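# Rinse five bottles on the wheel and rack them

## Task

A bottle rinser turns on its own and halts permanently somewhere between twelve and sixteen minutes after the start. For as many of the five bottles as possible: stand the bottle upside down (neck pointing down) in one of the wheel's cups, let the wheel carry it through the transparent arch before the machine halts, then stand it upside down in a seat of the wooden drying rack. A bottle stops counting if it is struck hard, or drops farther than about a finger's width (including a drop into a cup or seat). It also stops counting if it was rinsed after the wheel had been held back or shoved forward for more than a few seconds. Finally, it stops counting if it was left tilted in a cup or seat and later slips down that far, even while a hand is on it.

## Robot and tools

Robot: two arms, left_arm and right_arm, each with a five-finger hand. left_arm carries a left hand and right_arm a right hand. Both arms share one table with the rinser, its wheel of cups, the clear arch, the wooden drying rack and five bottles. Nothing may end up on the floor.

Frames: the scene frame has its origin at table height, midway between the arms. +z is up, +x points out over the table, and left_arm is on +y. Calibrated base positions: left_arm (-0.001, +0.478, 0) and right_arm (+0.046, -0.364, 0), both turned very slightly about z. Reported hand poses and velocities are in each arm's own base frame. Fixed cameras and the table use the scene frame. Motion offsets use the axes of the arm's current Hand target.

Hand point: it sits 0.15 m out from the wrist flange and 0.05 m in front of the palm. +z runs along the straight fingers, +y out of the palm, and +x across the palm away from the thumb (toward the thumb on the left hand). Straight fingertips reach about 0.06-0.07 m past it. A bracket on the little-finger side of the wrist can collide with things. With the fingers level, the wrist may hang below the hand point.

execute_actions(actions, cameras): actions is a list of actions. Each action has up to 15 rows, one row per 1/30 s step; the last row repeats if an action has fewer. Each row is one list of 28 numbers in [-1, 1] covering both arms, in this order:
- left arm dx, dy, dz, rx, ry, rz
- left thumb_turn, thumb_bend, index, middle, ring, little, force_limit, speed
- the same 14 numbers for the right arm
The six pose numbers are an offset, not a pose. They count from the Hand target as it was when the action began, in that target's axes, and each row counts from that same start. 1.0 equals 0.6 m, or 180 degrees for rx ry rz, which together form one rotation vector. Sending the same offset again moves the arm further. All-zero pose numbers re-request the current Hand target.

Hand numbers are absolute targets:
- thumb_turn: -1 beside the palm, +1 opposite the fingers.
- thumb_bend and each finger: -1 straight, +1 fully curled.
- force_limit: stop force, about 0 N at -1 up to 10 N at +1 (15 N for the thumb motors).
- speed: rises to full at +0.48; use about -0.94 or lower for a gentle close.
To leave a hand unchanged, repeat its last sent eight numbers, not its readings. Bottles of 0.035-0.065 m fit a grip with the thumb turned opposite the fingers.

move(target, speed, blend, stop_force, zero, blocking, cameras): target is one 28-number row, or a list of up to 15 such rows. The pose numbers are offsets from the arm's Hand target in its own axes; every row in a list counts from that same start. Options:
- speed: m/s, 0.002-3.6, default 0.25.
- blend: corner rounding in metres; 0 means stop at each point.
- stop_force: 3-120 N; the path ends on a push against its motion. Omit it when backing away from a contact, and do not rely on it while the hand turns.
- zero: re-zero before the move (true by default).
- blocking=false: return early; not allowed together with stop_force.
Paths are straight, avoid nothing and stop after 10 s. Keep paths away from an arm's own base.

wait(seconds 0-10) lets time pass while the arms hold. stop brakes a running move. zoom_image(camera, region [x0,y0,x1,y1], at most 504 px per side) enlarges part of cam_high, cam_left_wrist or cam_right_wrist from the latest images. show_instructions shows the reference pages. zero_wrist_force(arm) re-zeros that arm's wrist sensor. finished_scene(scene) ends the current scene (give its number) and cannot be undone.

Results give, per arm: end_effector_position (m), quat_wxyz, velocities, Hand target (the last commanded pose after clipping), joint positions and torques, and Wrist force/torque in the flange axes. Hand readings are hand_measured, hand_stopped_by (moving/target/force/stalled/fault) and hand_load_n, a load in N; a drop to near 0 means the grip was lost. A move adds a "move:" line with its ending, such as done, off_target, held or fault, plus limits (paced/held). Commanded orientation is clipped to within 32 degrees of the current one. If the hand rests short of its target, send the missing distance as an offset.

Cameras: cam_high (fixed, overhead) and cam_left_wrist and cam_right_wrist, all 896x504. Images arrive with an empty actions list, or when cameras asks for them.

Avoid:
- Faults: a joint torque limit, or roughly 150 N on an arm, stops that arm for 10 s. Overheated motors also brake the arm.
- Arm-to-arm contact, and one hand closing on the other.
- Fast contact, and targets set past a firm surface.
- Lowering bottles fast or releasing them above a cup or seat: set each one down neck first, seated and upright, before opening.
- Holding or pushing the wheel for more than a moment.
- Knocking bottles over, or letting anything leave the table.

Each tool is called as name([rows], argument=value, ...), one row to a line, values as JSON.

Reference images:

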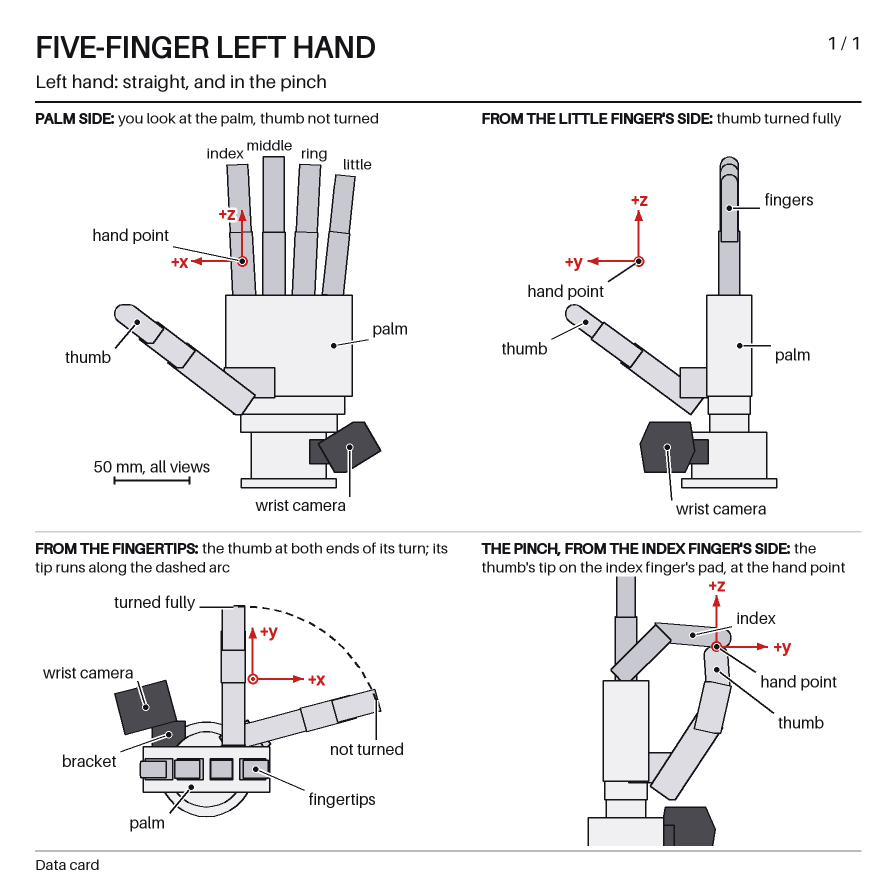

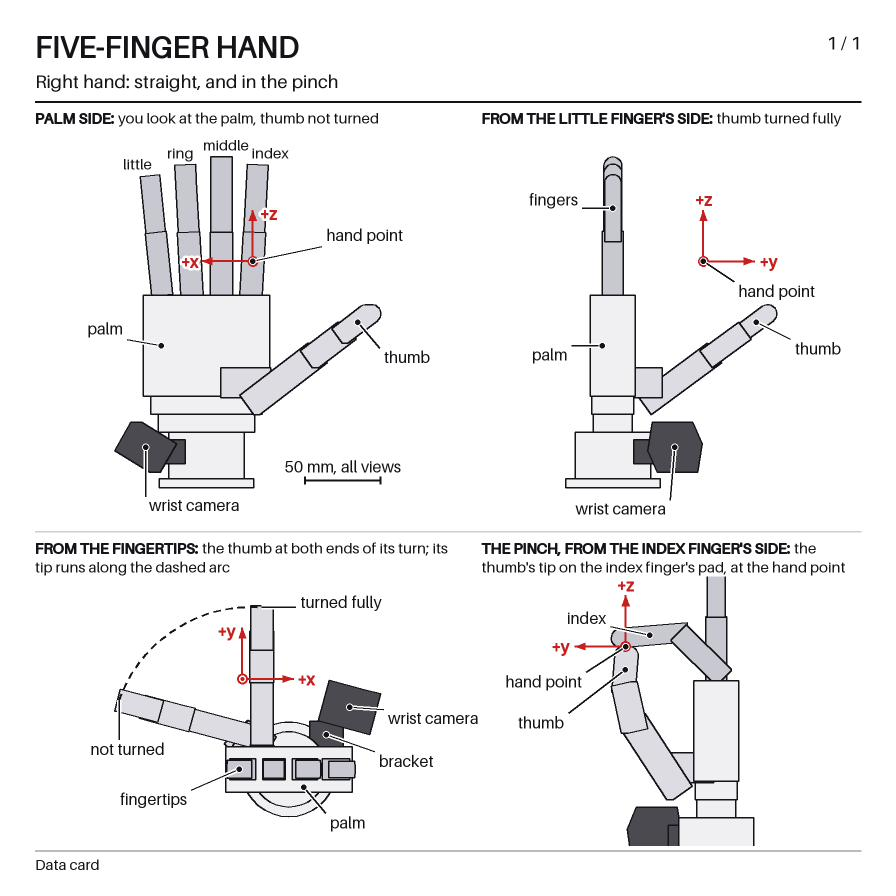

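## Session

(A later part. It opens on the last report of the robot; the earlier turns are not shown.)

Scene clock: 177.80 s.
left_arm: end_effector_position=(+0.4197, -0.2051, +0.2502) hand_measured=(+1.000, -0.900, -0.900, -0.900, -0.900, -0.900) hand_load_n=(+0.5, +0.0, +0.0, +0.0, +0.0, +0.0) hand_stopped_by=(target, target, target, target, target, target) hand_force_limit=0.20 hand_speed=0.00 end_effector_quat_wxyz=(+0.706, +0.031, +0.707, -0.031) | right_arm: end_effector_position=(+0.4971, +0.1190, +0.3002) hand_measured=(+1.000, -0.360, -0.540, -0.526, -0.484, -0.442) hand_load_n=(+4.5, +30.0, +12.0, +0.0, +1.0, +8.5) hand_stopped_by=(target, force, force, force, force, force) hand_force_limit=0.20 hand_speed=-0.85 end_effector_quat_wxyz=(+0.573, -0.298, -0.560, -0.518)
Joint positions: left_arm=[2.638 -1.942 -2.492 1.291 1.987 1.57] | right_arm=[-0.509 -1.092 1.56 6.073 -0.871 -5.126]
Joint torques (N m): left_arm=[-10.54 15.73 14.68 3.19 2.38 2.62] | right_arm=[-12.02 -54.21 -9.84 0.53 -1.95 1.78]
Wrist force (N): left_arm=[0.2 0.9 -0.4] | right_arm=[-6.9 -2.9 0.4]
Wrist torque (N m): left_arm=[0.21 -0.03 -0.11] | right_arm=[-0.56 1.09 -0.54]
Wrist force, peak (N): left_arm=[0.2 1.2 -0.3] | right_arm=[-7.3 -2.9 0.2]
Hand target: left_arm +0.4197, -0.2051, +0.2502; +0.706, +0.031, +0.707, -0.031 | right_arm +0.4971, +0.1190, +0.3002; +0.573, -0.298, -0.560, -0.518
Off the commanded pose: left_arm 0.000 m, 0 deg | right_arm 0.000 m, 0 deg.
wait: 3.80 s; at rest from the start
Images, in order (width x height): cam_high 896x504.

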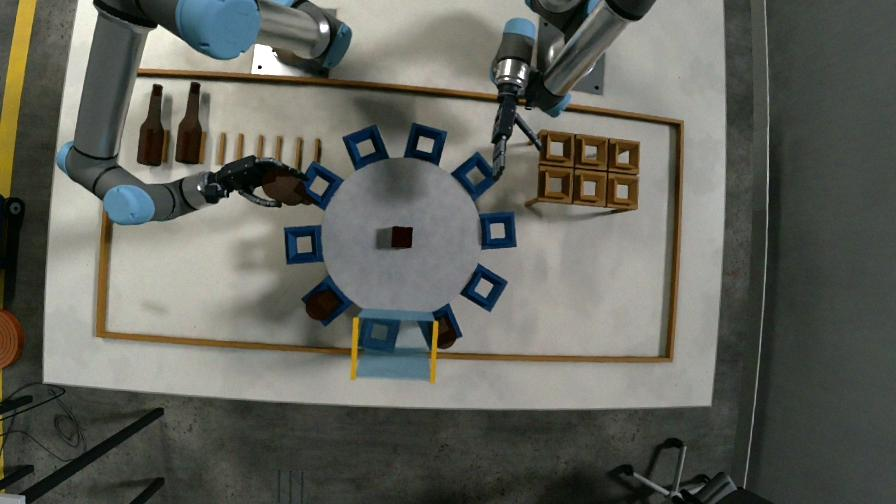

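wait(seconds=0.9)

move([
  [0,0,0,0,0,0,1,-0.9,-0.9,-0.9,-0.9,-0.9,0.2,0,-0.061,-0.0222,-0.0165,0,0,0,1,0.35,0.3,0.3,0.3,0.3,0.2,-0.85],
  [0,0,0,0,0,0,1,-0.9,-0.9,-0.9,-0.9,-0.9,0.2,0,-0.2353,-0.066,-0.052,0,0,0,1,0.35,0.3,0.3,0.3,0.3,0.2,-0.85],
], speed=[0.1,0.05], stop_force=4, cameras=["cam_right_wrist","cam_high"])

zoom_image(camera="cam_high", region=[245, 140, 345, 240])

Scene clock: 179.23 s.
left_arm: end_effector_position=(+0.4197, -0.2051, +0.2502) hand_measured=(+1.000, -0.900, -0.900, -0.900, -0.900, -0.900) hand_load_n=(+0.5, +0.0, +0.0, +0.0, +0.0, +0.0) hand_stopped_by=(target, target, target, target, target, target) hand_force_limit=0.20 hand_speed=0.00 end_effector_quat_wxyz=(+0.706, +0.031, +0.707, -0.031) | right_arm: end_effector_position=(+0.4971, +0.1190, +0.3002) hand_measured=(+1.000, -0.360, -0.540, -0.526, -0.484, -0.442) hand_load_n=(+5.0, +29.5, +12.0, +0.0, +1.0, +8.5) hand_stopped_by=(target, force, force, force, force, force) hand_force_limit=0.20 hand_speed=-0.85 end_effector_quat_wxyz=(+0.573, -0.298, -0.560, -0.518)
Joint positions: left_arm=[2.638 -1.942 -2.492 1.291 1.987 1.57] | right_arm=[-0.509 -1.092 1.56 6.073 -0.871 -5.126]
Joint torques (N m): left_arm=[-11.65 15.74 15.7 3.03 2.28 3.01] | right_arm=[-12.13 -52.72 -10.76 0.41 -1.72 1.49]
Wrist force (N): left_arm=[0.2 1.0 -0.1] | right_arm=[-6.8 -3.1 0.2]
Wrist torque (N m): left_arm=[0.20 -0.01 -0.10] | right_arm=[-0.58 1.07 -0.54]
Wrist force, peak (N): left_arm=[0.0 1.1 -0.4] | right_arm=[-7.5 -2.8 0.1]
Hand target: left_arm +0.4197, -0.2051, +0.2502; +0.706, +0.031, +0.707, -0.031 | right_arm +0.4971, +0.1190, +0.3002; +0.573, -0.298, -0.560, -0.518
Off the commanded pose: left_arm 0.000 m, 0 deg | right_arm 0.000 m, 0 deg.
wait: 0.90 s; at rest from the start

Scene clock: 181.80 s.
left_arm: end_effector_position=(+0.4197, -0.2051, +0.2502) hand_measured=(+1.000, -0.900, -0.900, -0.900, -0.900, -0.900) hand_load_n=(+0.5, +0.0, +0.0, +0.0, +0.0, +0.0) hand_stopped_by=(target, target, target, target, target, target) hand_force_limit=0.20 hand_speed=0.00 end_effector_quat_wxyz=(+0.706, +0.031, +0.707, -0.031) | right_arm: end_effector_position=(+0.4939, +0.1157, +0.2126) hand_measured=(+1.000, -0.360, -0.540, -0.526, -0.484, -0.442) hand_load_n=(+3.0, +29.5, +13.0, +0.0, +0.5, +7.0) hand_stopped_by=(target, force, force, force, force, force) hand_force_limit=0.20 hand_speed=-0.85 end_effector_quat_wxyz=(+0.573, -0.298, -0.560, -0.518)
Joint positions: left_arm=[2.638 -1.942 -2.492 1.291 1.987 1.57] | right_arm=[-0.517 -0.986 1.65 5.875 -0.88 -5.123]
Joint torques (N m): left_arm=[-10.59 16.41 15.64 3.02 2.44 2.64] | right_arm=[-10.08 -54.26 -22.3 4.66 1.44 1.48]
Wrist force (N): left_arm=[0.1 0.9 -0.4] | right_arm=[-6.3 -2.9 0.2]
Wrist torque (N m): left_arm=[0.21 -0.01 -0.11] | right_arm=[-0.53 1.00 -0.47]
Wrist force, peak (N): left_arm=[0.3 1.2 -0.3] | right_arm=[6.7 1.2 4.0]
Hand target: left_arm +0.4197, -0.2051, +0.2502; +0.706, +0.031, +0.707, -0.031 | right_arm +0.4939, +0.1157, +0.2126; +0.573, -0.298, -0.560, -0.518 (not the last commanded pose)
Off the commanded pose: left_arm 0.000 m, 0 deg | right_arm 0.062 m, 0 deg.
move: contact (right_arm); path passed 1 of 2 targets
camera_calibration:
cam_right_wrist: T_world_to_cam=[[0.841957, 0.19358, 0.503621, -0.550436], [0.528895, -0.111579, -0.841321, -0.0543745], [-0.10667, 0.974719, -0.196328, 0.0940174], [0, 0, 0, 1]] pos_world=[0.502231, 0.00884603, 0.249923]
Images, in order (width x height): cam_high 896x504, cam_right_wrist 896x504.

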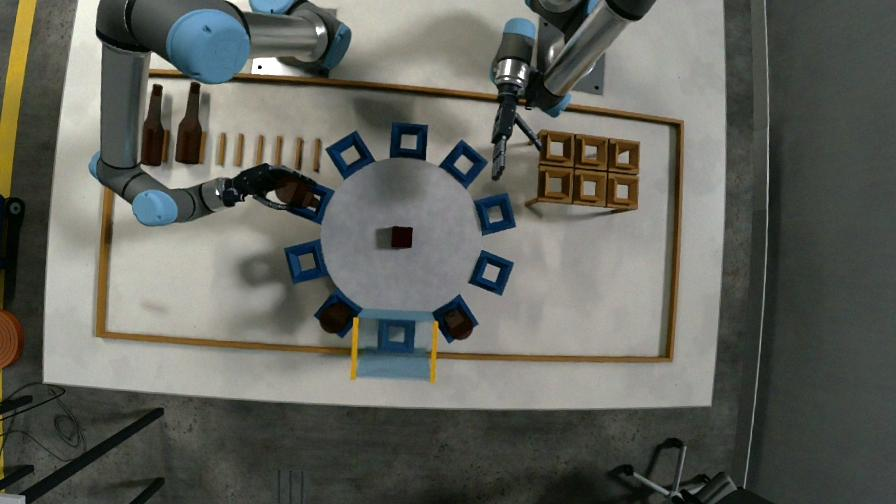

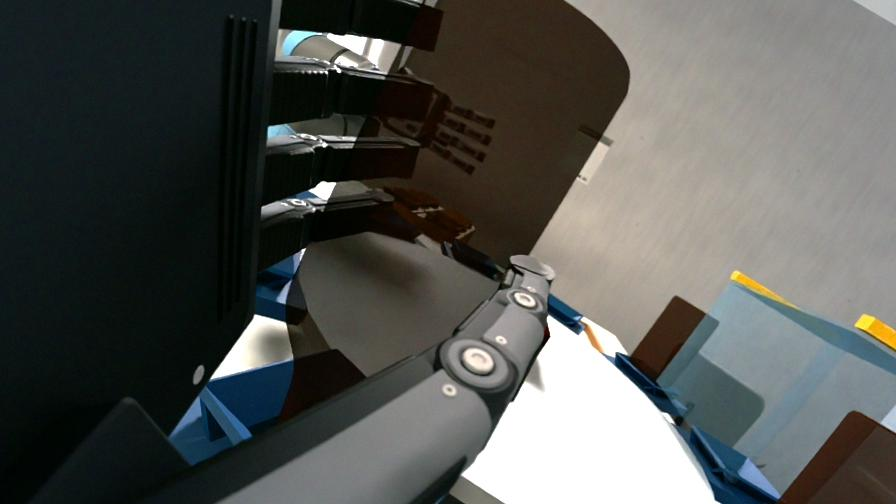

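Scaled by 5.040 from the camera's 896x504 image, which has a finer 1280x720 frame.

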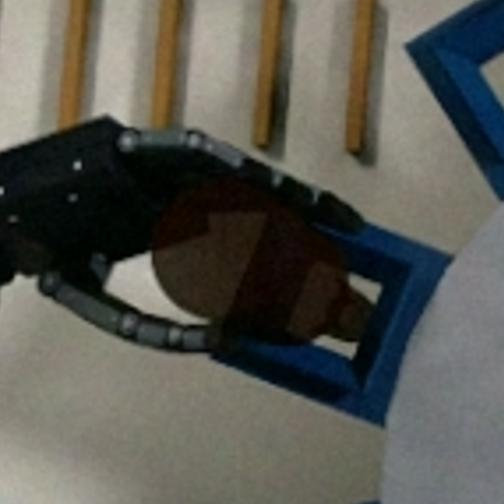

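zoom_image(camera="cam_right_wrist", region=[170, 200, 560, 504])

zoom_image(camera="cam_high", region=[265, 165, 335, 235])

Scaled by 1.292 from the camera's 896x504 image, which has a finer 1280x720 frame.

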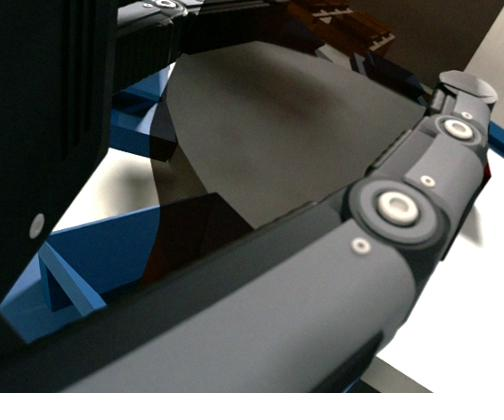

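Scaled by 7.200 from the camera's 896x504 image, which has a finer 1280x720 frame.

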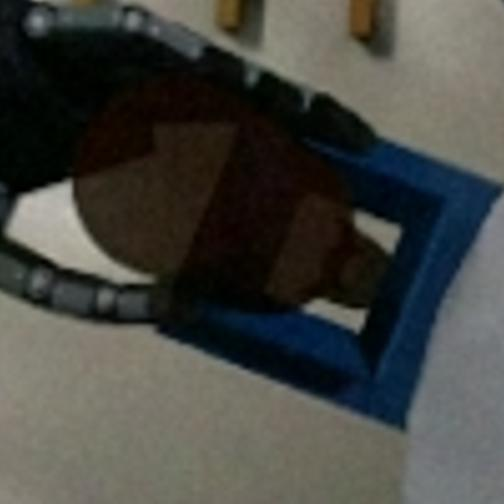

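move(target=[0,0,0,0,0,0,1,-0.9,-0.9,-0.9,-0.9,-0.9,0.2,0,-0.0634,-0.0159,-0.0129,0,0,0,1,0.35,0.3,0.3,0.3,0.3,0.2,-0.85], speed=0.03, stop_force=4, cameras=["cam_high"])

zoom_image(camera="cam_high", region=[265, 165, 335, 235])

Scene clock: 185.07 s.
left_arm: end_effector_position=(+0.4197, -0.2051, +0.2502) hand_measured=(+1.000, -0.900, -0.900, -0.900, -0.900, -0.900) hand_load_n=(+0.5, +0.0, +0.0, +0.0, +0.0, +0.0) hand_stopped_by=(target, target, target, target, target, target) hand_force_limit=0.20 hand_speed=0.00 end_effector_quat_wxyz=(+0.706, +0.031, +0.707, -0.031) | right_arm: end_effector_position=(+0.4940, +0.1157, +0.2112) hand_measured=(+1.000, -0.360, -0.540, -0.526, -0.484, -0.442) hand_load_n=(+3.5, +29.5, +13.0, +0.0, +0.5, +7.5) hand_stopped_by=(target, force, force, force, force, force) hand_force_limit=0.20 hand_speed=-0.85 end_effector_quat_wxyz=(+0.573, -0.298, -0.560, -0.518)
Joint positions: left_arm=[2.638 -1.942 -2.492 1.291 1.987 1.57] | right_arm=[-0.517 -0.984 1.651 5.872 -0.88 -5.123]
Joint torques (N m): left_arm=[-10.04 15.06 15.12 3.25 2.2 2.78] | right_arm=[-5.92 -55.6 -22.4 4.35 -2.03 0.1]
Wrist force (N): left_arm=[0.1 0.8 -0.4] | right_arm=[-5.9 -3.2 0.3]
Wrist torque (N m): left_arm=[0.20 -0.01 -0.11] | right_arm=[-0.58 0.94 -0.46]
Wrist force, peak (N): left_arm=[0.2 1.2 -0.3] | right_arm=[-6.4 -3.0 0.2]
Hand target: left_arm +0.4197, -0.2051, +0.2502; +0.706, +0.031, +0.707, -0.031 | right_arm +0.4940, +0.1157, +0.2112; +0.573, -0.298, -0.560, -0.518 (not the last commanded pose)
Off the commanded pose: left_arm 0.000 m, 0 deg | right_arm 0.039 m, 0 deg.
move: contact (right_arm)
Images, in order (width x height): cam_high 896x504.

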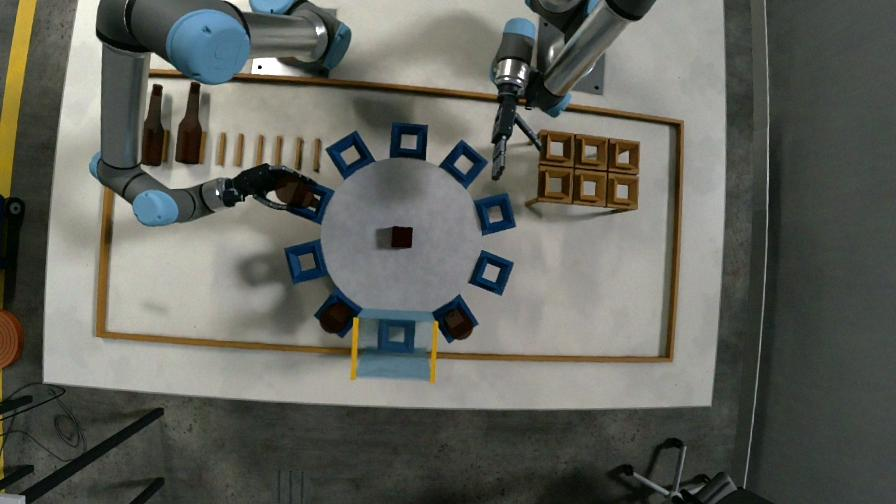

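Scaled by 7.200 from the camera's 896x504 image, which has a finer 1280x720 frame.

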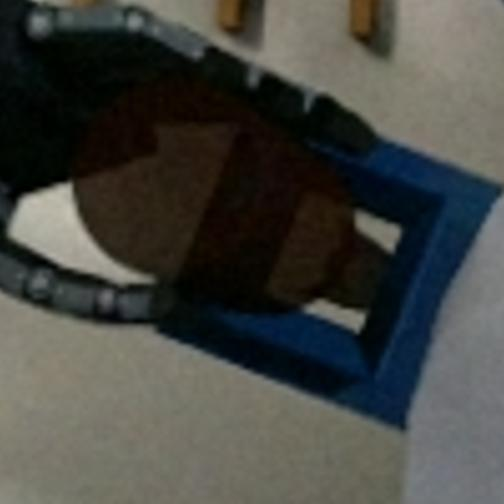

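move(target=[0,0,0,0,0,0,1,-0.9,-0.9,-0.9,-0.9,-0.9,0.2,0,0.0062,-0.0003,-0.0037,0.0016,-0.0089,0.0032,1,0.35,0.3,0.3,0.3,0.3,0.2,-0.85], speed=0.06)

move(target=[0,0,0,0,0,0,1,-0.9,-0.9,-0.9,-0.9,-0.9,0.2,0,-0.095,-0.0238,-0.0193,0,0,0,1,0.35,0.3,0.3,0.3,0.3,0.2,-0.85], speed=0.04, stop_force=5, cameras=["cam_high","cam_right_wrist"])

zoom_image(camera="cam_high", region=[265, 165, 335, 235])

Scene clock: 186.37 s.
left_arm: end_effector_position=(+0.4197, -0.2051, +0.2502) hand_measured=(+1.000, -0.900, -0.900, -0.900, -0.900, -0.900) hand_load_n=(+0.5, +0.0, +0.0, +0.0, +0.0, +0.0) hand_stopped_by=(target, target, target, target, target, target) hand_force_limit=0.20 hand_speed=0.00 end_effector_quat_wxyz=(+0.706, +0.031, +0.707, -0.031) | right_arm: end_effector_position=(+0.4939, +0.1126, +0.2142) hand_measured=(+1.000, -0.360, -0.540, -0.526, -0.484, -0.442) hand_load_n=(+6.0, +29.5, +14.5, +0.0, +0.0, +7.0) hand_stopped_by=(target, force, force, force, force, force) hand_force_limit=0.20 hand_speed=-0.85 end_effector_quat_wxyz=(+0.569, -0.307, -0.568, -0.510)
Joint positions: left_arm=[2.638 -1.942 -2.492 1.291 1.987 1.57] | right_arm=[-0.524 -1.006 1.651 5.856 -0.88 -5.088]
Joint torques (N m): left_arm=[-10.66 15.94 14.64 3.01 2.3 2.57] | right_arm=[-14.54 -54.62 -8.43 0.01 -1.93 1.82]
Wrist force (N): left_arm=[0.0 0.9 -0.2] | right_arm=[-7.4 -2.9 2.7]
Wrist torque (N m): left_arm=[0.20 0.02 -0.12] | right_arm=[-0.70 1.12 -0.57]
Wrist force, peak (N): left_arm=[0.1 1.2 -0.4] | right_arm=[-7.5 -2.6 3.0]
Hand target: left_arm +0.4197, -0.2051, +0.2502; +0.706, +0.031, +0.707, -0.031 | right_arm +0.4939, +0.1126, +0.2142; +0.569, -0.307, -0.568, -0.510
Off the commanded pose: left_arm 0.000 m, 0 deg | right_arm 0.000 m, 0 deg.
move: done

Scene clock: 187.53 s.
left_arm: end_effector_position=(+0.4197, -0.2051, +0.2502) hand_measured=(+1.000, -0.900, -0.900, -0.900, -0.900, -0.900) hand_load_n=(+0.0, +0.0, +0.0, +0.0, +0.0, +0.0) hand_stopped_by=(target, target, target, target, target, target) hand_force_limit=0.20 hand_speed=0.00 end_effector_quat_wxyz=(+0.706, +0.031, +0.707, -0.031) | right_arm: end_effector_position=(+0.4939, +0.1126, +0.2127) hand_measured=(+1.000, -0.360, -0.540, -0.526, -0.484, -0.442) hand_load_n=(+4.0, +29.5, +13.0, +0.0, +0.5, +8.5) hand_stopped_by=(target, force, force, force, force, force) hand_force_limit=0.20 hand_speed=-0.85 end_effector_quat_wxyz=(+0.569, -0.307, -0.568, -0.510)
Joint positions: left_arm=[2.638 -1.942 -2.492 1.291 1.987 1.57] | right_arm=[-0.524 -1.004 1.653 5.852 -0.88 -5.088]
Joint torques (N m): left_arm=[-11.04 17.09 15.68 3.14 2.3 2.64] | right_arm=[4.55 -55.1 -19.9 4.58 1.47 -0.12]
Wrist force (N): left_arm=[0.2 1.0 -0.4] | right_arm=[-5.9 -3.8 0.1]
Wrist torque (N m): left_arm=[0.22 -0.02 -0.11] | right_arm=[-0.65 0.93 -0.47]
Wrist force, peak (N): left_arm=[0.3 1.0 -0.6] | right_arm=[-7.0 -2.9 2.7]
Hand target: left_arm +0.4197, -0.2051, +0.2502; +0.706, +0.031, +0.707, -0.031 | right_arm +0.4939, +0.1126, +0.2127; +0.569, -0.307, -0.568, -0.510 (not the last commanded pose)
Off the commanded pose: left_arm 0.000 m, 0 deg | right_arm 0.058 m, 0 deg.
move: contact (right_arm)
camera_calibration:
cam_right_wrist: T_world_to_cam=[[0.841667, 0.208811, 0.497991, -0.550249], [0.529376, -0.137057, -0.837243, -0.0529121], [-0.106573, 0.968304, -0.225896, 0.104075], [0, 0, 0, 1]] pos_world=[0.502228, 0.00686981, 0.253229]
Images, in order (width x height): cam_high 896x504, cam_right_wrist 896x504.

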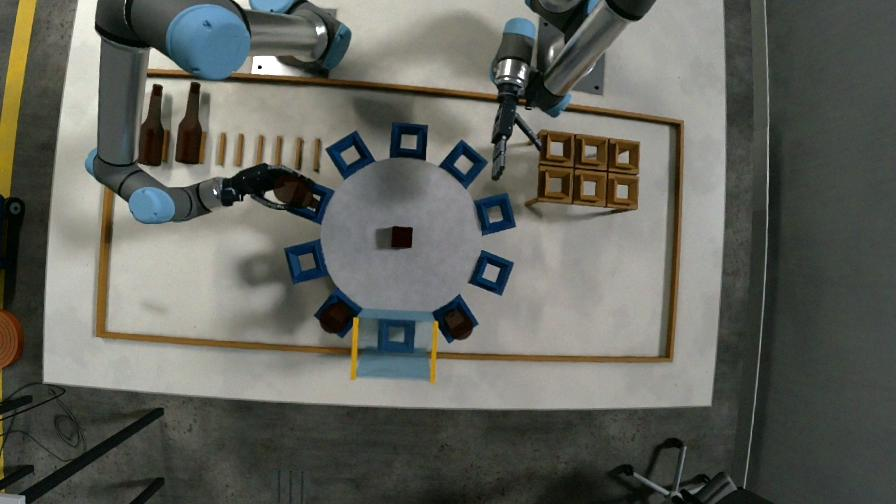

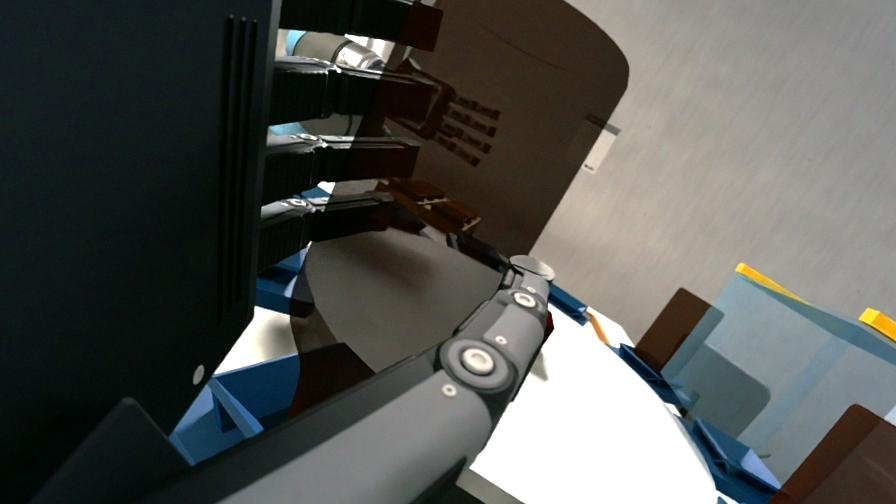

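Scaled by 7.200 from the camera's 896x504 image, which has a finer 1280x720 frame.

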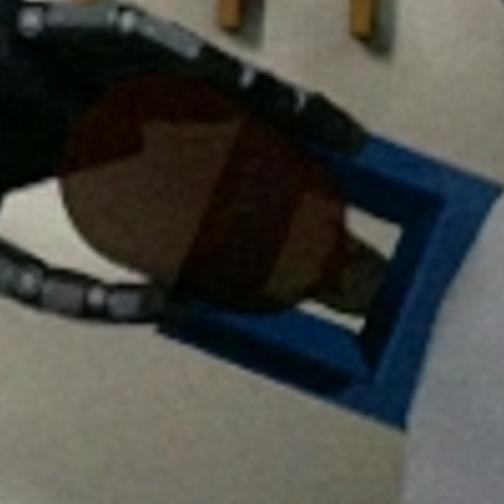

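move(target=[0,0,0,0,0,0,1,-0.9,-0.9,-0.9,-0.9,-0.9,0.2,0,0.0087,0.0142,0.0112,0.0003,-0.0165,0.0207,1,0.35,0.3,0.3,0.3,0.3,0.2,-0.85], speed=0.1, cameras=["cam_high"])

zoom_image(camera="cam_high", region=[265, 165, 335, 235])

Scene clock: 190.73 s.
left_arm: end_effector_position=(+0.4197, -0.2051, +0.2502) hand_measured=(+1.000, -0.900, -0.900, -0.900, -0.900, -0.900) hand_load_n=(+0.5, +0.0, +0.0, +0.0, +0.0, +0.0) hand_stopped_by=(target, target, target, target, target, target) hand_force_limit=0.20 hand_speed=0.00 end_effector_quat_wxyz=(+0.706, +0.031, +0.707, -0.031) | right_arm: end_effector_position=(+0.4987, +0.1201, +0.2208) hand_measured=(+1.000, -0.360, -0.540, -0.526, -0.484, -0.442) hand_load_n=(+4.0, +29.5, +13.0, +0.0, +0.0, +8.5) hand_stopped_by=(target, force, force, force, force, force) hand_force_limit=0.20 hand_speed=-0.85 end_effector_quat_wxyz=(+0.570, -0.338, -0.572, -0.483)
Joint positions: left_arm=[2.638 -1.942 -2.492 1.291 1.987 1.57] | right_arm=[-0.51 -1.047 1.644 5.842 -0.851 -4.985]
Joint torques (N m): left_arm=[-10.27 15.43 14.44 3 2.14 2.61] | right_arm=[10.62 -54.62 -23.36 -0.03 1.44 1.8]
Wrist force (N): left_arm=[0.2 1.3 -0.5] | right_arm=[-5.9 -3.2 0.2]
Wrist torque (N m): left_arm=[0.28 -0.03 -0.12] | right_arm=[-0.57 0.98 -0.48]
Wrist force, peak (N): left_arm=[0.2 1.3 -0.5] | right_arm=[-6.1 -3.6 0.3]
Hand target: left_arm +0.4197, -0.2051, +0.2502; +0.706, +0.031, +0.707, -0.031 | right_arm +0.4987, +0.1201, +0.2208; +0.570, -0.338, -0.572, -0.483
Off the commanded pose: left_arm 0.000 m, 0 deg | right_arm 0.000 m, 0 deg.
move: done
Images, in order (width x height): cam_high 896x504.

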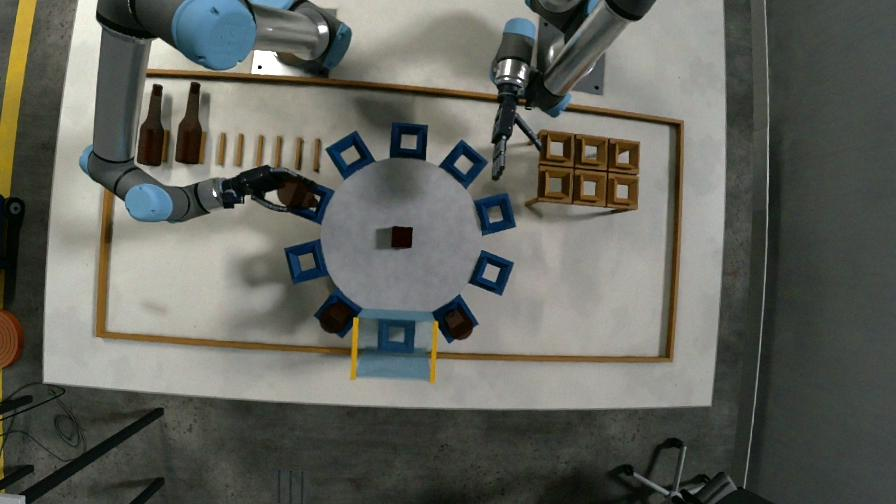

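Scaled by 7.200 from the camera's 896x504 image, which has a finer 1280x720 frame.

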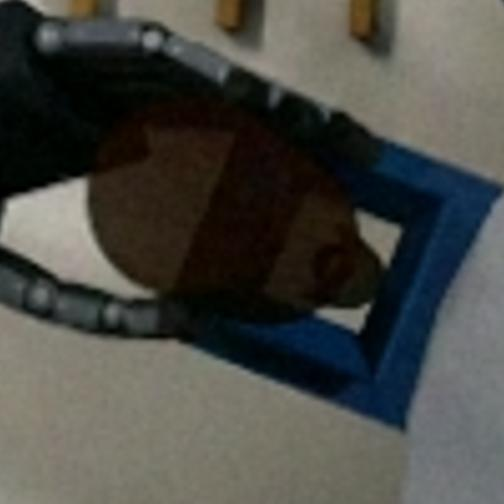

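move(target=[0,0,0,0,0,0,1,-0.9,-0.9,-0.9,-0.9,-0.9,0.2,0,-0.095,-0.0202,-0.0163,0,0,0,1,0.35,0.3,0.3,0.3,0.3,0.2,-0.85], speed=0.05, stop_force=6, cameras=["cam_high","cam_right_wrist"])

zoom_image(camera="cam_high", region=[265, 165, 335, 235])

Scene clock: 194.47 s.
left_arm: end_effector_position=(+0.4197, -0.2051, +0.2502) hand_measured=(+1.000, -0.900, -0.900, -0.900, -0.900, -0.900) hand_load_n=(+0.5, +0.0, +0.0, +0.0, +0.0, +0.0) hand_stopped_by=(target, target, target, target, target, target) hand_force_limit=0.20 hand_speed=0.00 end_effector_quat_wxyz=(+0.706, +0.031, +0.707, -0.031) | right_arm: end_effector_position=(+0.4978, +0.1176, +0.1783) hand_measured=(+1.000, -0.360, -0.540, -0.526, -0.484, -0.442) hand_load_n=(+3.0, +28.0, +13.0, +0.0, +0.0, +7.5) hand_stopped_by=(target, force, force, force, force, force) hand_force_limit=0.20 hand_speed=-0.85 end_effector_quat_wxyz=(+0.570, -0.338, -0.572, -0.483)
Joint positions: left_arm=[2.638 -1.942 -2.492 1.291 1.987 1.57] | right_arm=[-0.515 -0.988 1.677 5.748 -0.856 -4.983]
Joint torques (N m): left_arm=[-9.86 14.74 14.9 3.01 2.21 2.49] | right_arm=[10.25 -53.68 -21.62 4.31 1.34 -2.33]
Wrist force (N): left_arm=[-0.1 1.2 -0.5] | right_arm=[-5.2 -3.2 0.5]
Wrist torque (N m): left_arm=[0.26 0.01 -0.13] | right_arm=[-0.60 0.86 -0.43]
Wrist force, peak (N): left_arm=[-0.1 1.2 -0.5] | right_arm=[8.5 1.9 7.1]
Hand target: left_arm +0.4197, -0.2051, +0.2502; +0.706, +0.031, +0.707, -0.031 | right_arm +0.4978, +0.1176, +0.1783; +0.570, -0.338, -0.572, -0.483 (not the last commanded pose)
Off the commanded pose: left_arm 0.000 m, 0 deg | right_arm 0.017 m, 0 deg.
move: contact (right_arm)
camera_calibration:
cam_right_wrist: T_world_to_cam=[[0.862943, 0.241683, 0.443755, -0.542149], [0.491301, -0.19602, -0.848646, -0.0551102], [-0.118118, 0.95035, -0.287893, 0.110782], [0, 0, 0, 1]] pos_world=[0.508005, 0.0149437, 0.225706]
Images, in order (width x height): cam_high 896x504, cam_right_wrist 896x504.

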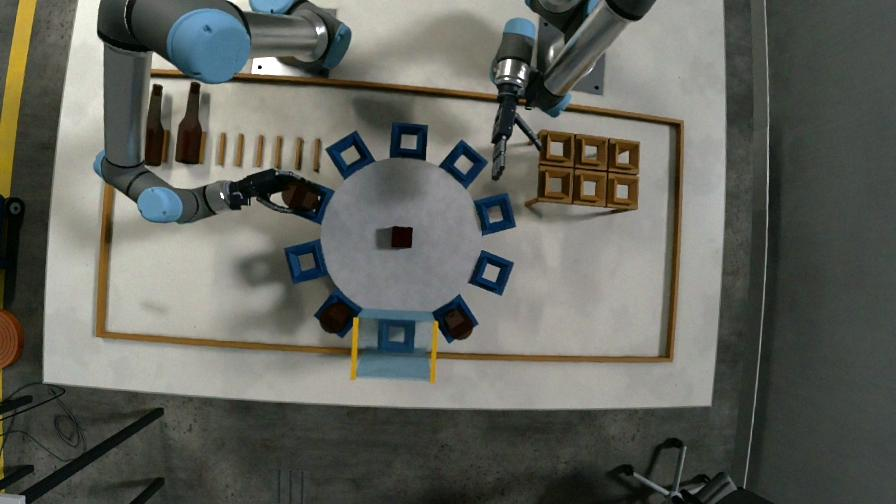

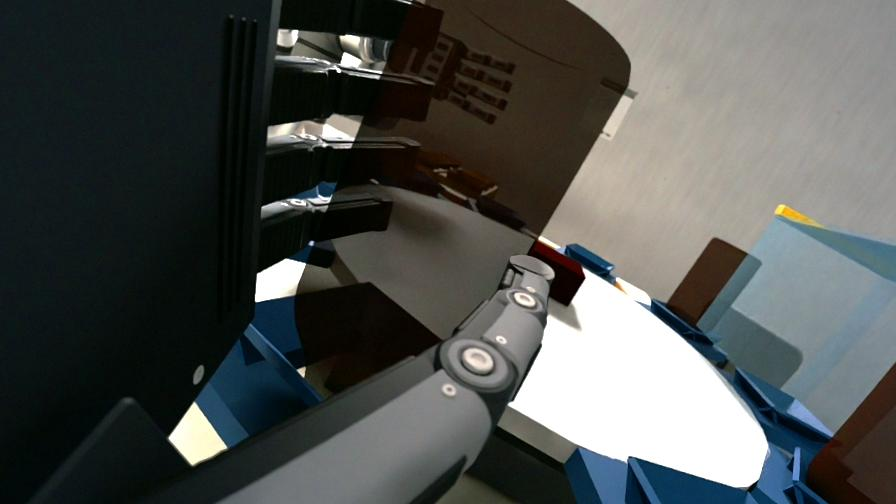

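Scaled by 7.200 from the camera's 896x504 image, which has a finer 1280x720 frame.

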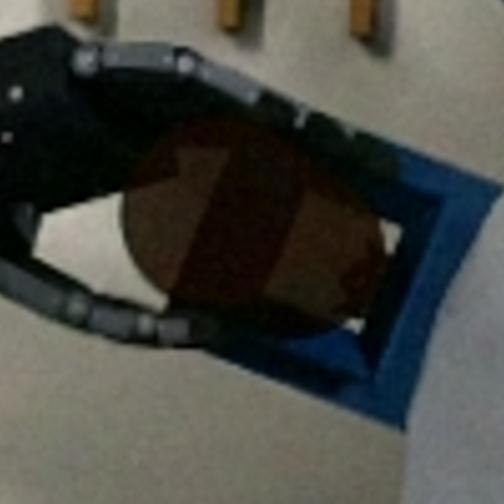

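move([
  [0,0,0,0,0,0,1,-0.9,-0.9,-0.9,-0.9,-0.9,0.2,0,0,0,0,0,0,0,1,-0.9,-0.9,-0.9,-0.9,-0.9,0.2,-0.5],
  [0,0,0,0,0,0,1,-0.9,-0.9,-0.9,-0.9,-0.9,0.2,0,0.0352,0.0083,-0.1635,0,0,0,1,-0.9,-0.9,-0.9,-0.9,-0.9,0.2,-0.5],
], speed=0.15, cameras=["cam_right_wrist","cam_high"])

zoom_image(camera="cam_high", region=[265, 165, 335, 235])

Scene clock: 197.27 s.
left_arm: end_effector_position=(+0.4197, -0.2051, +0.2502) hand_measured=(+1.000, -0.900, -0.900, -0.900, -0.900, -0.900) hand_load_n=(+0.0, +0.0, +0.0, +0.0, +0.0, +0.0) hand_stopped_by=(target, target, target, target, target, target) hand_force_limit=0.20 hand_speed=0.00 end_effector_quat_wxyz=(+0.706, +0.031, +0.707, -0.031) | right_arm: end_effector_position=(+0.5319, +0.0237, +0.1884) hand_measured=(+1.000, -0.900, -0.900, -0.900, -0.900, -0.900) hand_load_n=(+0.0, +0.0, +0.0, +0.0, +0.0, +0.0) hand_stopped_by=(target, target, target, target, target, target) hand_force_limit=0.20 hand_speed=-0.50 end_effector_quat_wxyz=(+0.570, -0.338, -0.572, -0.483)
Joint positions: left_arm=[2.638 -1.942 -2.492 1.291 1.987 1.57] | right_arm=[-0.624 -0.881 1.453 5.853 -0.964 -4.963]
Joint torques (N m): left_arm=[-10.1 16.14 15.76 3.28 2.09 2.72] | right_arm=[-11.71 -34.75 -23.8 3.9 -1.95 1.82]
Wrist force (N): left_arm=[0.2 0.8 -0.3] | right_arm=[-4.0 -3.0 1.0]
Wrist torque (N m): left_arm=[0.20 -0.03 -0.10] | right_arm=[-0.63 0.99 -0.50]
Wrist force, peak (N): left_arm=[0.1 1.2 -0.2] | right_arm=[-5.6 -3.1 0.3]
Hand target: left_arm +0.4197, -0.2051, +0.2502; +0.706, +0.031, +0.707, -0.031 | right_arm +0.5319, +0.0236, +0.1884; +0.570, -0.338, -0.572, -0.483
Off the commanded pose: left_arm 0.000 m, 0 deg | right_arm 0.000 m, 0 deg.
move: done
camera_calibration:
cam_right_wrist: T_world_to_cam=[[0.862932, 0.24161, 0.443817, -0.553378], [0.491345, -0.196056, -0.848612, -0.0817331], [-0.11802, 0.950361, -0.287896, 0.206904], [0, 0, 0, 1]] pos_world=[0.542105, -0.0789563, 0.235806]
Images, in order (width x height): cam_high 896x504, cam_right_wrist 896x504.

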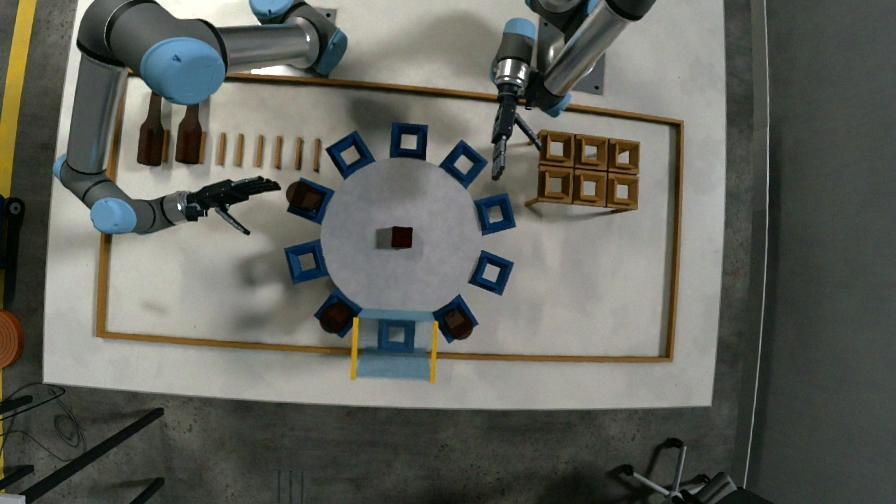

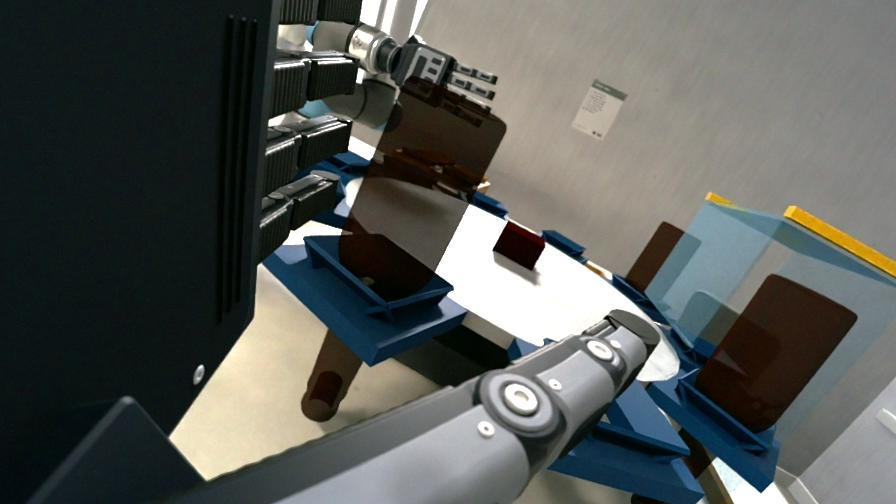

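Scaled by 7.200 from the camera's 896x504 image, which has a finer 1280x720 frame.

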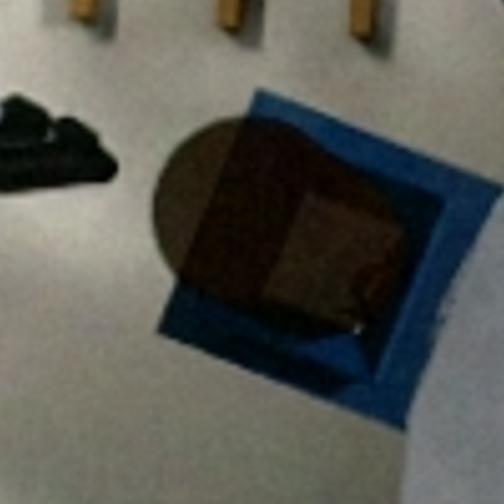

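move([
  [0,0,0,0,0,0,1,-0.9,-0.9,-0.9,-0.9,-0.9,0.2,0,0.1938,-0.0908,-0.0682,-0.1,-0.06,0.18,1,-0.9,-0.9,-0.9,-0.9,-0.9,0.2,-0.5],
  [0,0,0,0,0,0,1,-0.9,-0.9,-0.9,-0.9,-0.9,0.2,0,0.0332,-0.5113,-0.3765,-0.2903,-0.1823,0.5389,1,-0.9,-0.9,-0.9,-0.9,-0.9,0.2,-0.5],
], speed=0.45, blend=[0.04,0], cameras=["cam_right_wrist","cam_high"])

Scene clock: 200.97 s.
left_arm: end_effector_position=(+0.4197, -0.2051, +0.2502) hand_measured=(+1.000, -0.900, -0.900, -0.900, -0.900, -0.900) hand_load_n=(+0.0, +0.0, +0.0, +0.0, +0.0, +0.0) hand_stopped_by=(target, target, target, target, target, target) hand_force_limit=0.20 hand_speed=0.00 end_effector_quat_wxyz=(+0.706, +0.031, +0.707, -0.031) | right_arm: end_effector_position=(+0.3156, -0.2852, +0.1304) hand_measured=(+1.000, -0.900, -0.900, -0.900, -0.900, -0.900) hand_load_n=(+0.0, +0.0, +0.0, +0.0, +0.0, +0.0) hand_stopped_by=(target, target, target, target, target, target) hand_force_limit=0.20 hand_speed=-0.50 end_effector_quat_wxyz=(-0.383, +0.924, +0.019, -0.008)
Joint positions: left_arm=[2.638 -1.942 -2.492 1.291 1.987 1.57] | right_arm=[-1.117 -1.338 1.755 5.038 -1.284 -2.842]
Joint torques (N m): left_arm=[-9.43 14.31 15.73 3.09 1.92 2.55] | right_arm=[-8.52 -21.15 -13.41 -2.86 -1.39 1.58]
Wrist force (N): left_arm=[0.2 1.0 -0.4] | right_arm=[-3.1 -1.6 1.9]
Wrist torque (N m): left_arm=[0.23 -0.04 -0.10] | right_arm=[-0.25 0.50 -0.26]
Wrist force, peak (N): left_arm=[0.4 1.2 -0.5] | right_arm=[-4.8 -2.5 0.9]
Hand target: left_arm +0.4197, -0.2051, +0.2502; +0.706, +0.031, +0.707, -0.031 | right_arm +0.3156, -0.2853, +0.1304; -0.383, +0.924, +0.019, -0.008
Off the commanded pose: left_arm 0.000 m, 0 deg | right_arm 0.000 m, 0 deg.
move: done
camera_calibration:
cam_right_wrist: T_world_to_cam=[[0.31867, -0.665914, -0.674543, -0.207667], [-0.836568, -0.532178, 0.130156, 0.110313], [-0.445649, 0.522824, -0.726672, 0.496907], [0, 0, 0, 1]] pos_world=[0.379908, -0.339377, 0.20665]
Images, in order (width x height): cam_high 896x504, cam_right_wrist 896x504.

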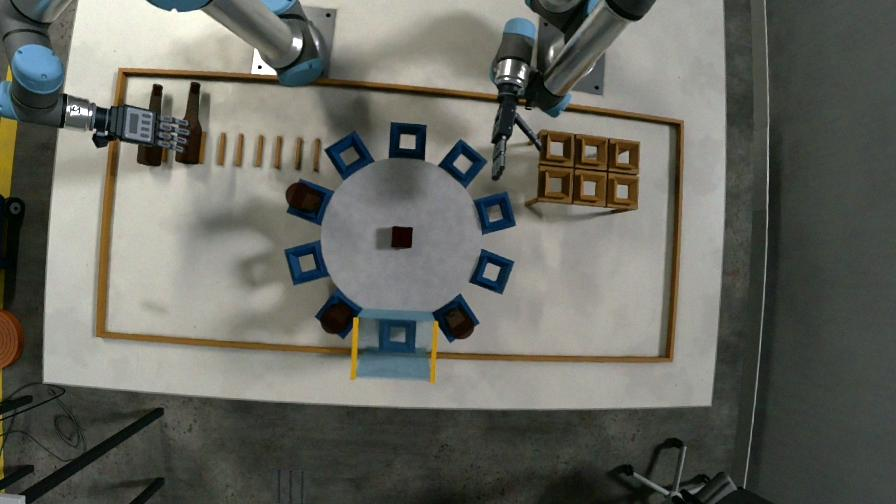

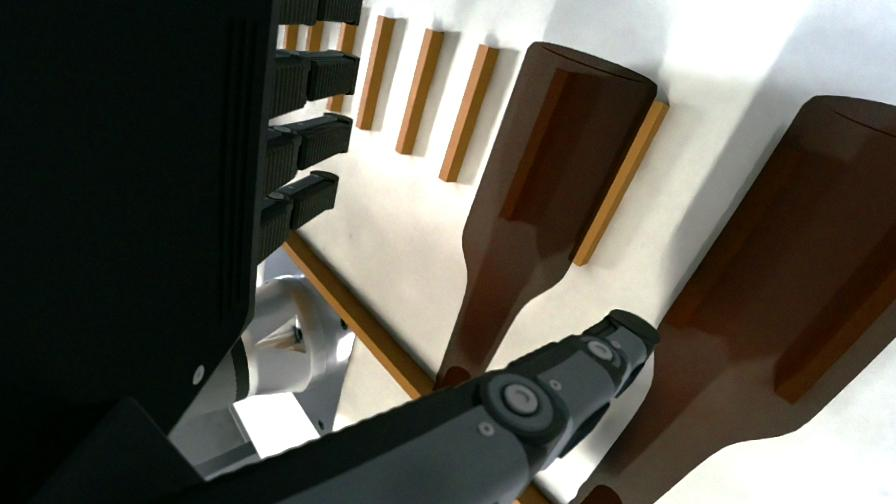

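move([
  [0,0,0,0,0,0,1,-0.9,-0.9,-0.9,-0.9,-0.9,0.2,0,0.0015,0.065,0.0657,0,0,0,1,-0.7,-0.7,-0.7,-0.7,-0.7,0,0],
  [0,0,0,0,0,0,1,-0.9,-0.9,-0.9,-0.9,-0.9,0.2,0,0.0025,0.0962,0.13,0,0,0,1,-0.7,-0.7,-0.7,-0.7,-0.7,0,0],
], speed=[0.15,0.06], stop_force=5, cameras=["cam_right_wrist"])

Scene clock: 203.77 s.
left_arm: end_effector_position=(+0.4197, -0.2051, +0.2502) hand_measured=(+1.000, -0.900, -0.900, -0.900, -0.900, -0.900) hand_load_n=(+0.5, +0.0, +0.0, +0.0, +0.0, +0.5) hand_stopped_by=(target, target, target, target, target, target) hand_force_limit=0.20 hand_speed=0.00 end_effector_quat_wxyz=(+0.706, +0.031, +0.707, -0.031) | right_arm: end_effector_position=(+0.3165, -0.2708, +0.0344) hand_measured=(+1.000, -0.700, -0.700, -0.700, -0.700, -0.700) hand_load_n=(+0.0, +0.0, +0.0, +0.0, +0.0, +0.0) hand_stopped_by=(target, target, target, target, target, target) hand_force_limit=0.00 hand_speed=0.00 end_effector_quat_wxyz=(-0.383, +0.924, +0.019, -0.008)
Joint positions: left_arm=[2.638 -1.942 -2.492 1.291 1.987 1.57] | right_arm=[-1.104 -1.239 1.909 4.782 -1.275 -2.832]
Joint torques (N m): left_arm=[-10.12 15.64 15.19 3 1.96 2.63] | right_arm=[10.16 -22.85 -11.34 -3.11 2.26 1.88]
Wrist force (N): left_arm=[0.1 1.0 -0.2] | right_arm=[-3.0 -1.6 1.6]
Wrist torque (N m): left_arm=[0.21 0.00 -0.11] | right_arm=[-0.19 0.49 -0.28]
Wrist force, peak (N): left_arm=[0.2 1.2 -0.5] | right_arm=[-3.4 -1.7 2.0]
Hand target: left_arm +0.4197, -0.2051, +0.2502; +0.706, +0.031, +0.707, -0.031 | right_arm +0.3165, -0.2708, +0.0344; -0.383, +0.924, +0.019, -0.008
Off the commanded pose: left_arm 0.000 m, 0 deg | right_arm 0.000 m, 0 deg.
move: done
camera_calibration:
cam_right_wrist: T_world_to_cam=[[0.318518, -0.66604, -0.67449, -0.263111], [-0.83657, -0.532116, 0.130392, 0.131218], [-0.445754, 0.522726, -0.726678, 0.420027], [0, 0, 0, 1]] pos_world=[0.380807, -0.324978, 0.110649]
Images, in order (width x height): cam_right_wrist 896x504.

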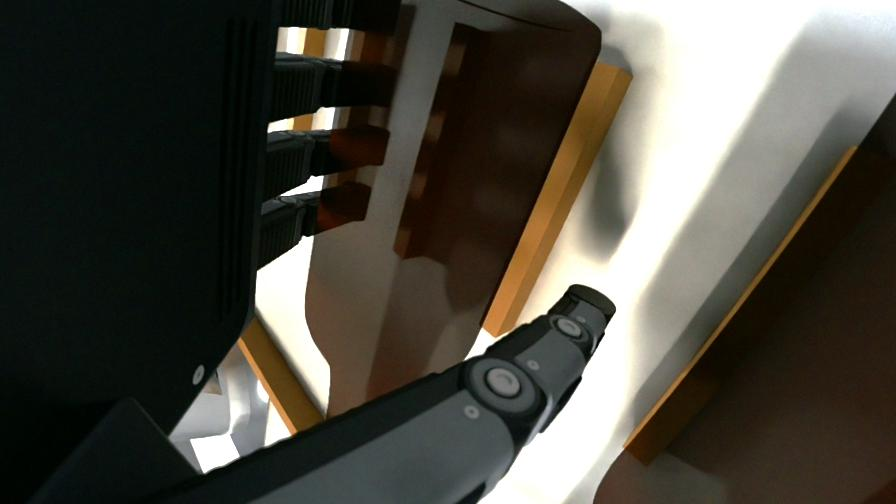

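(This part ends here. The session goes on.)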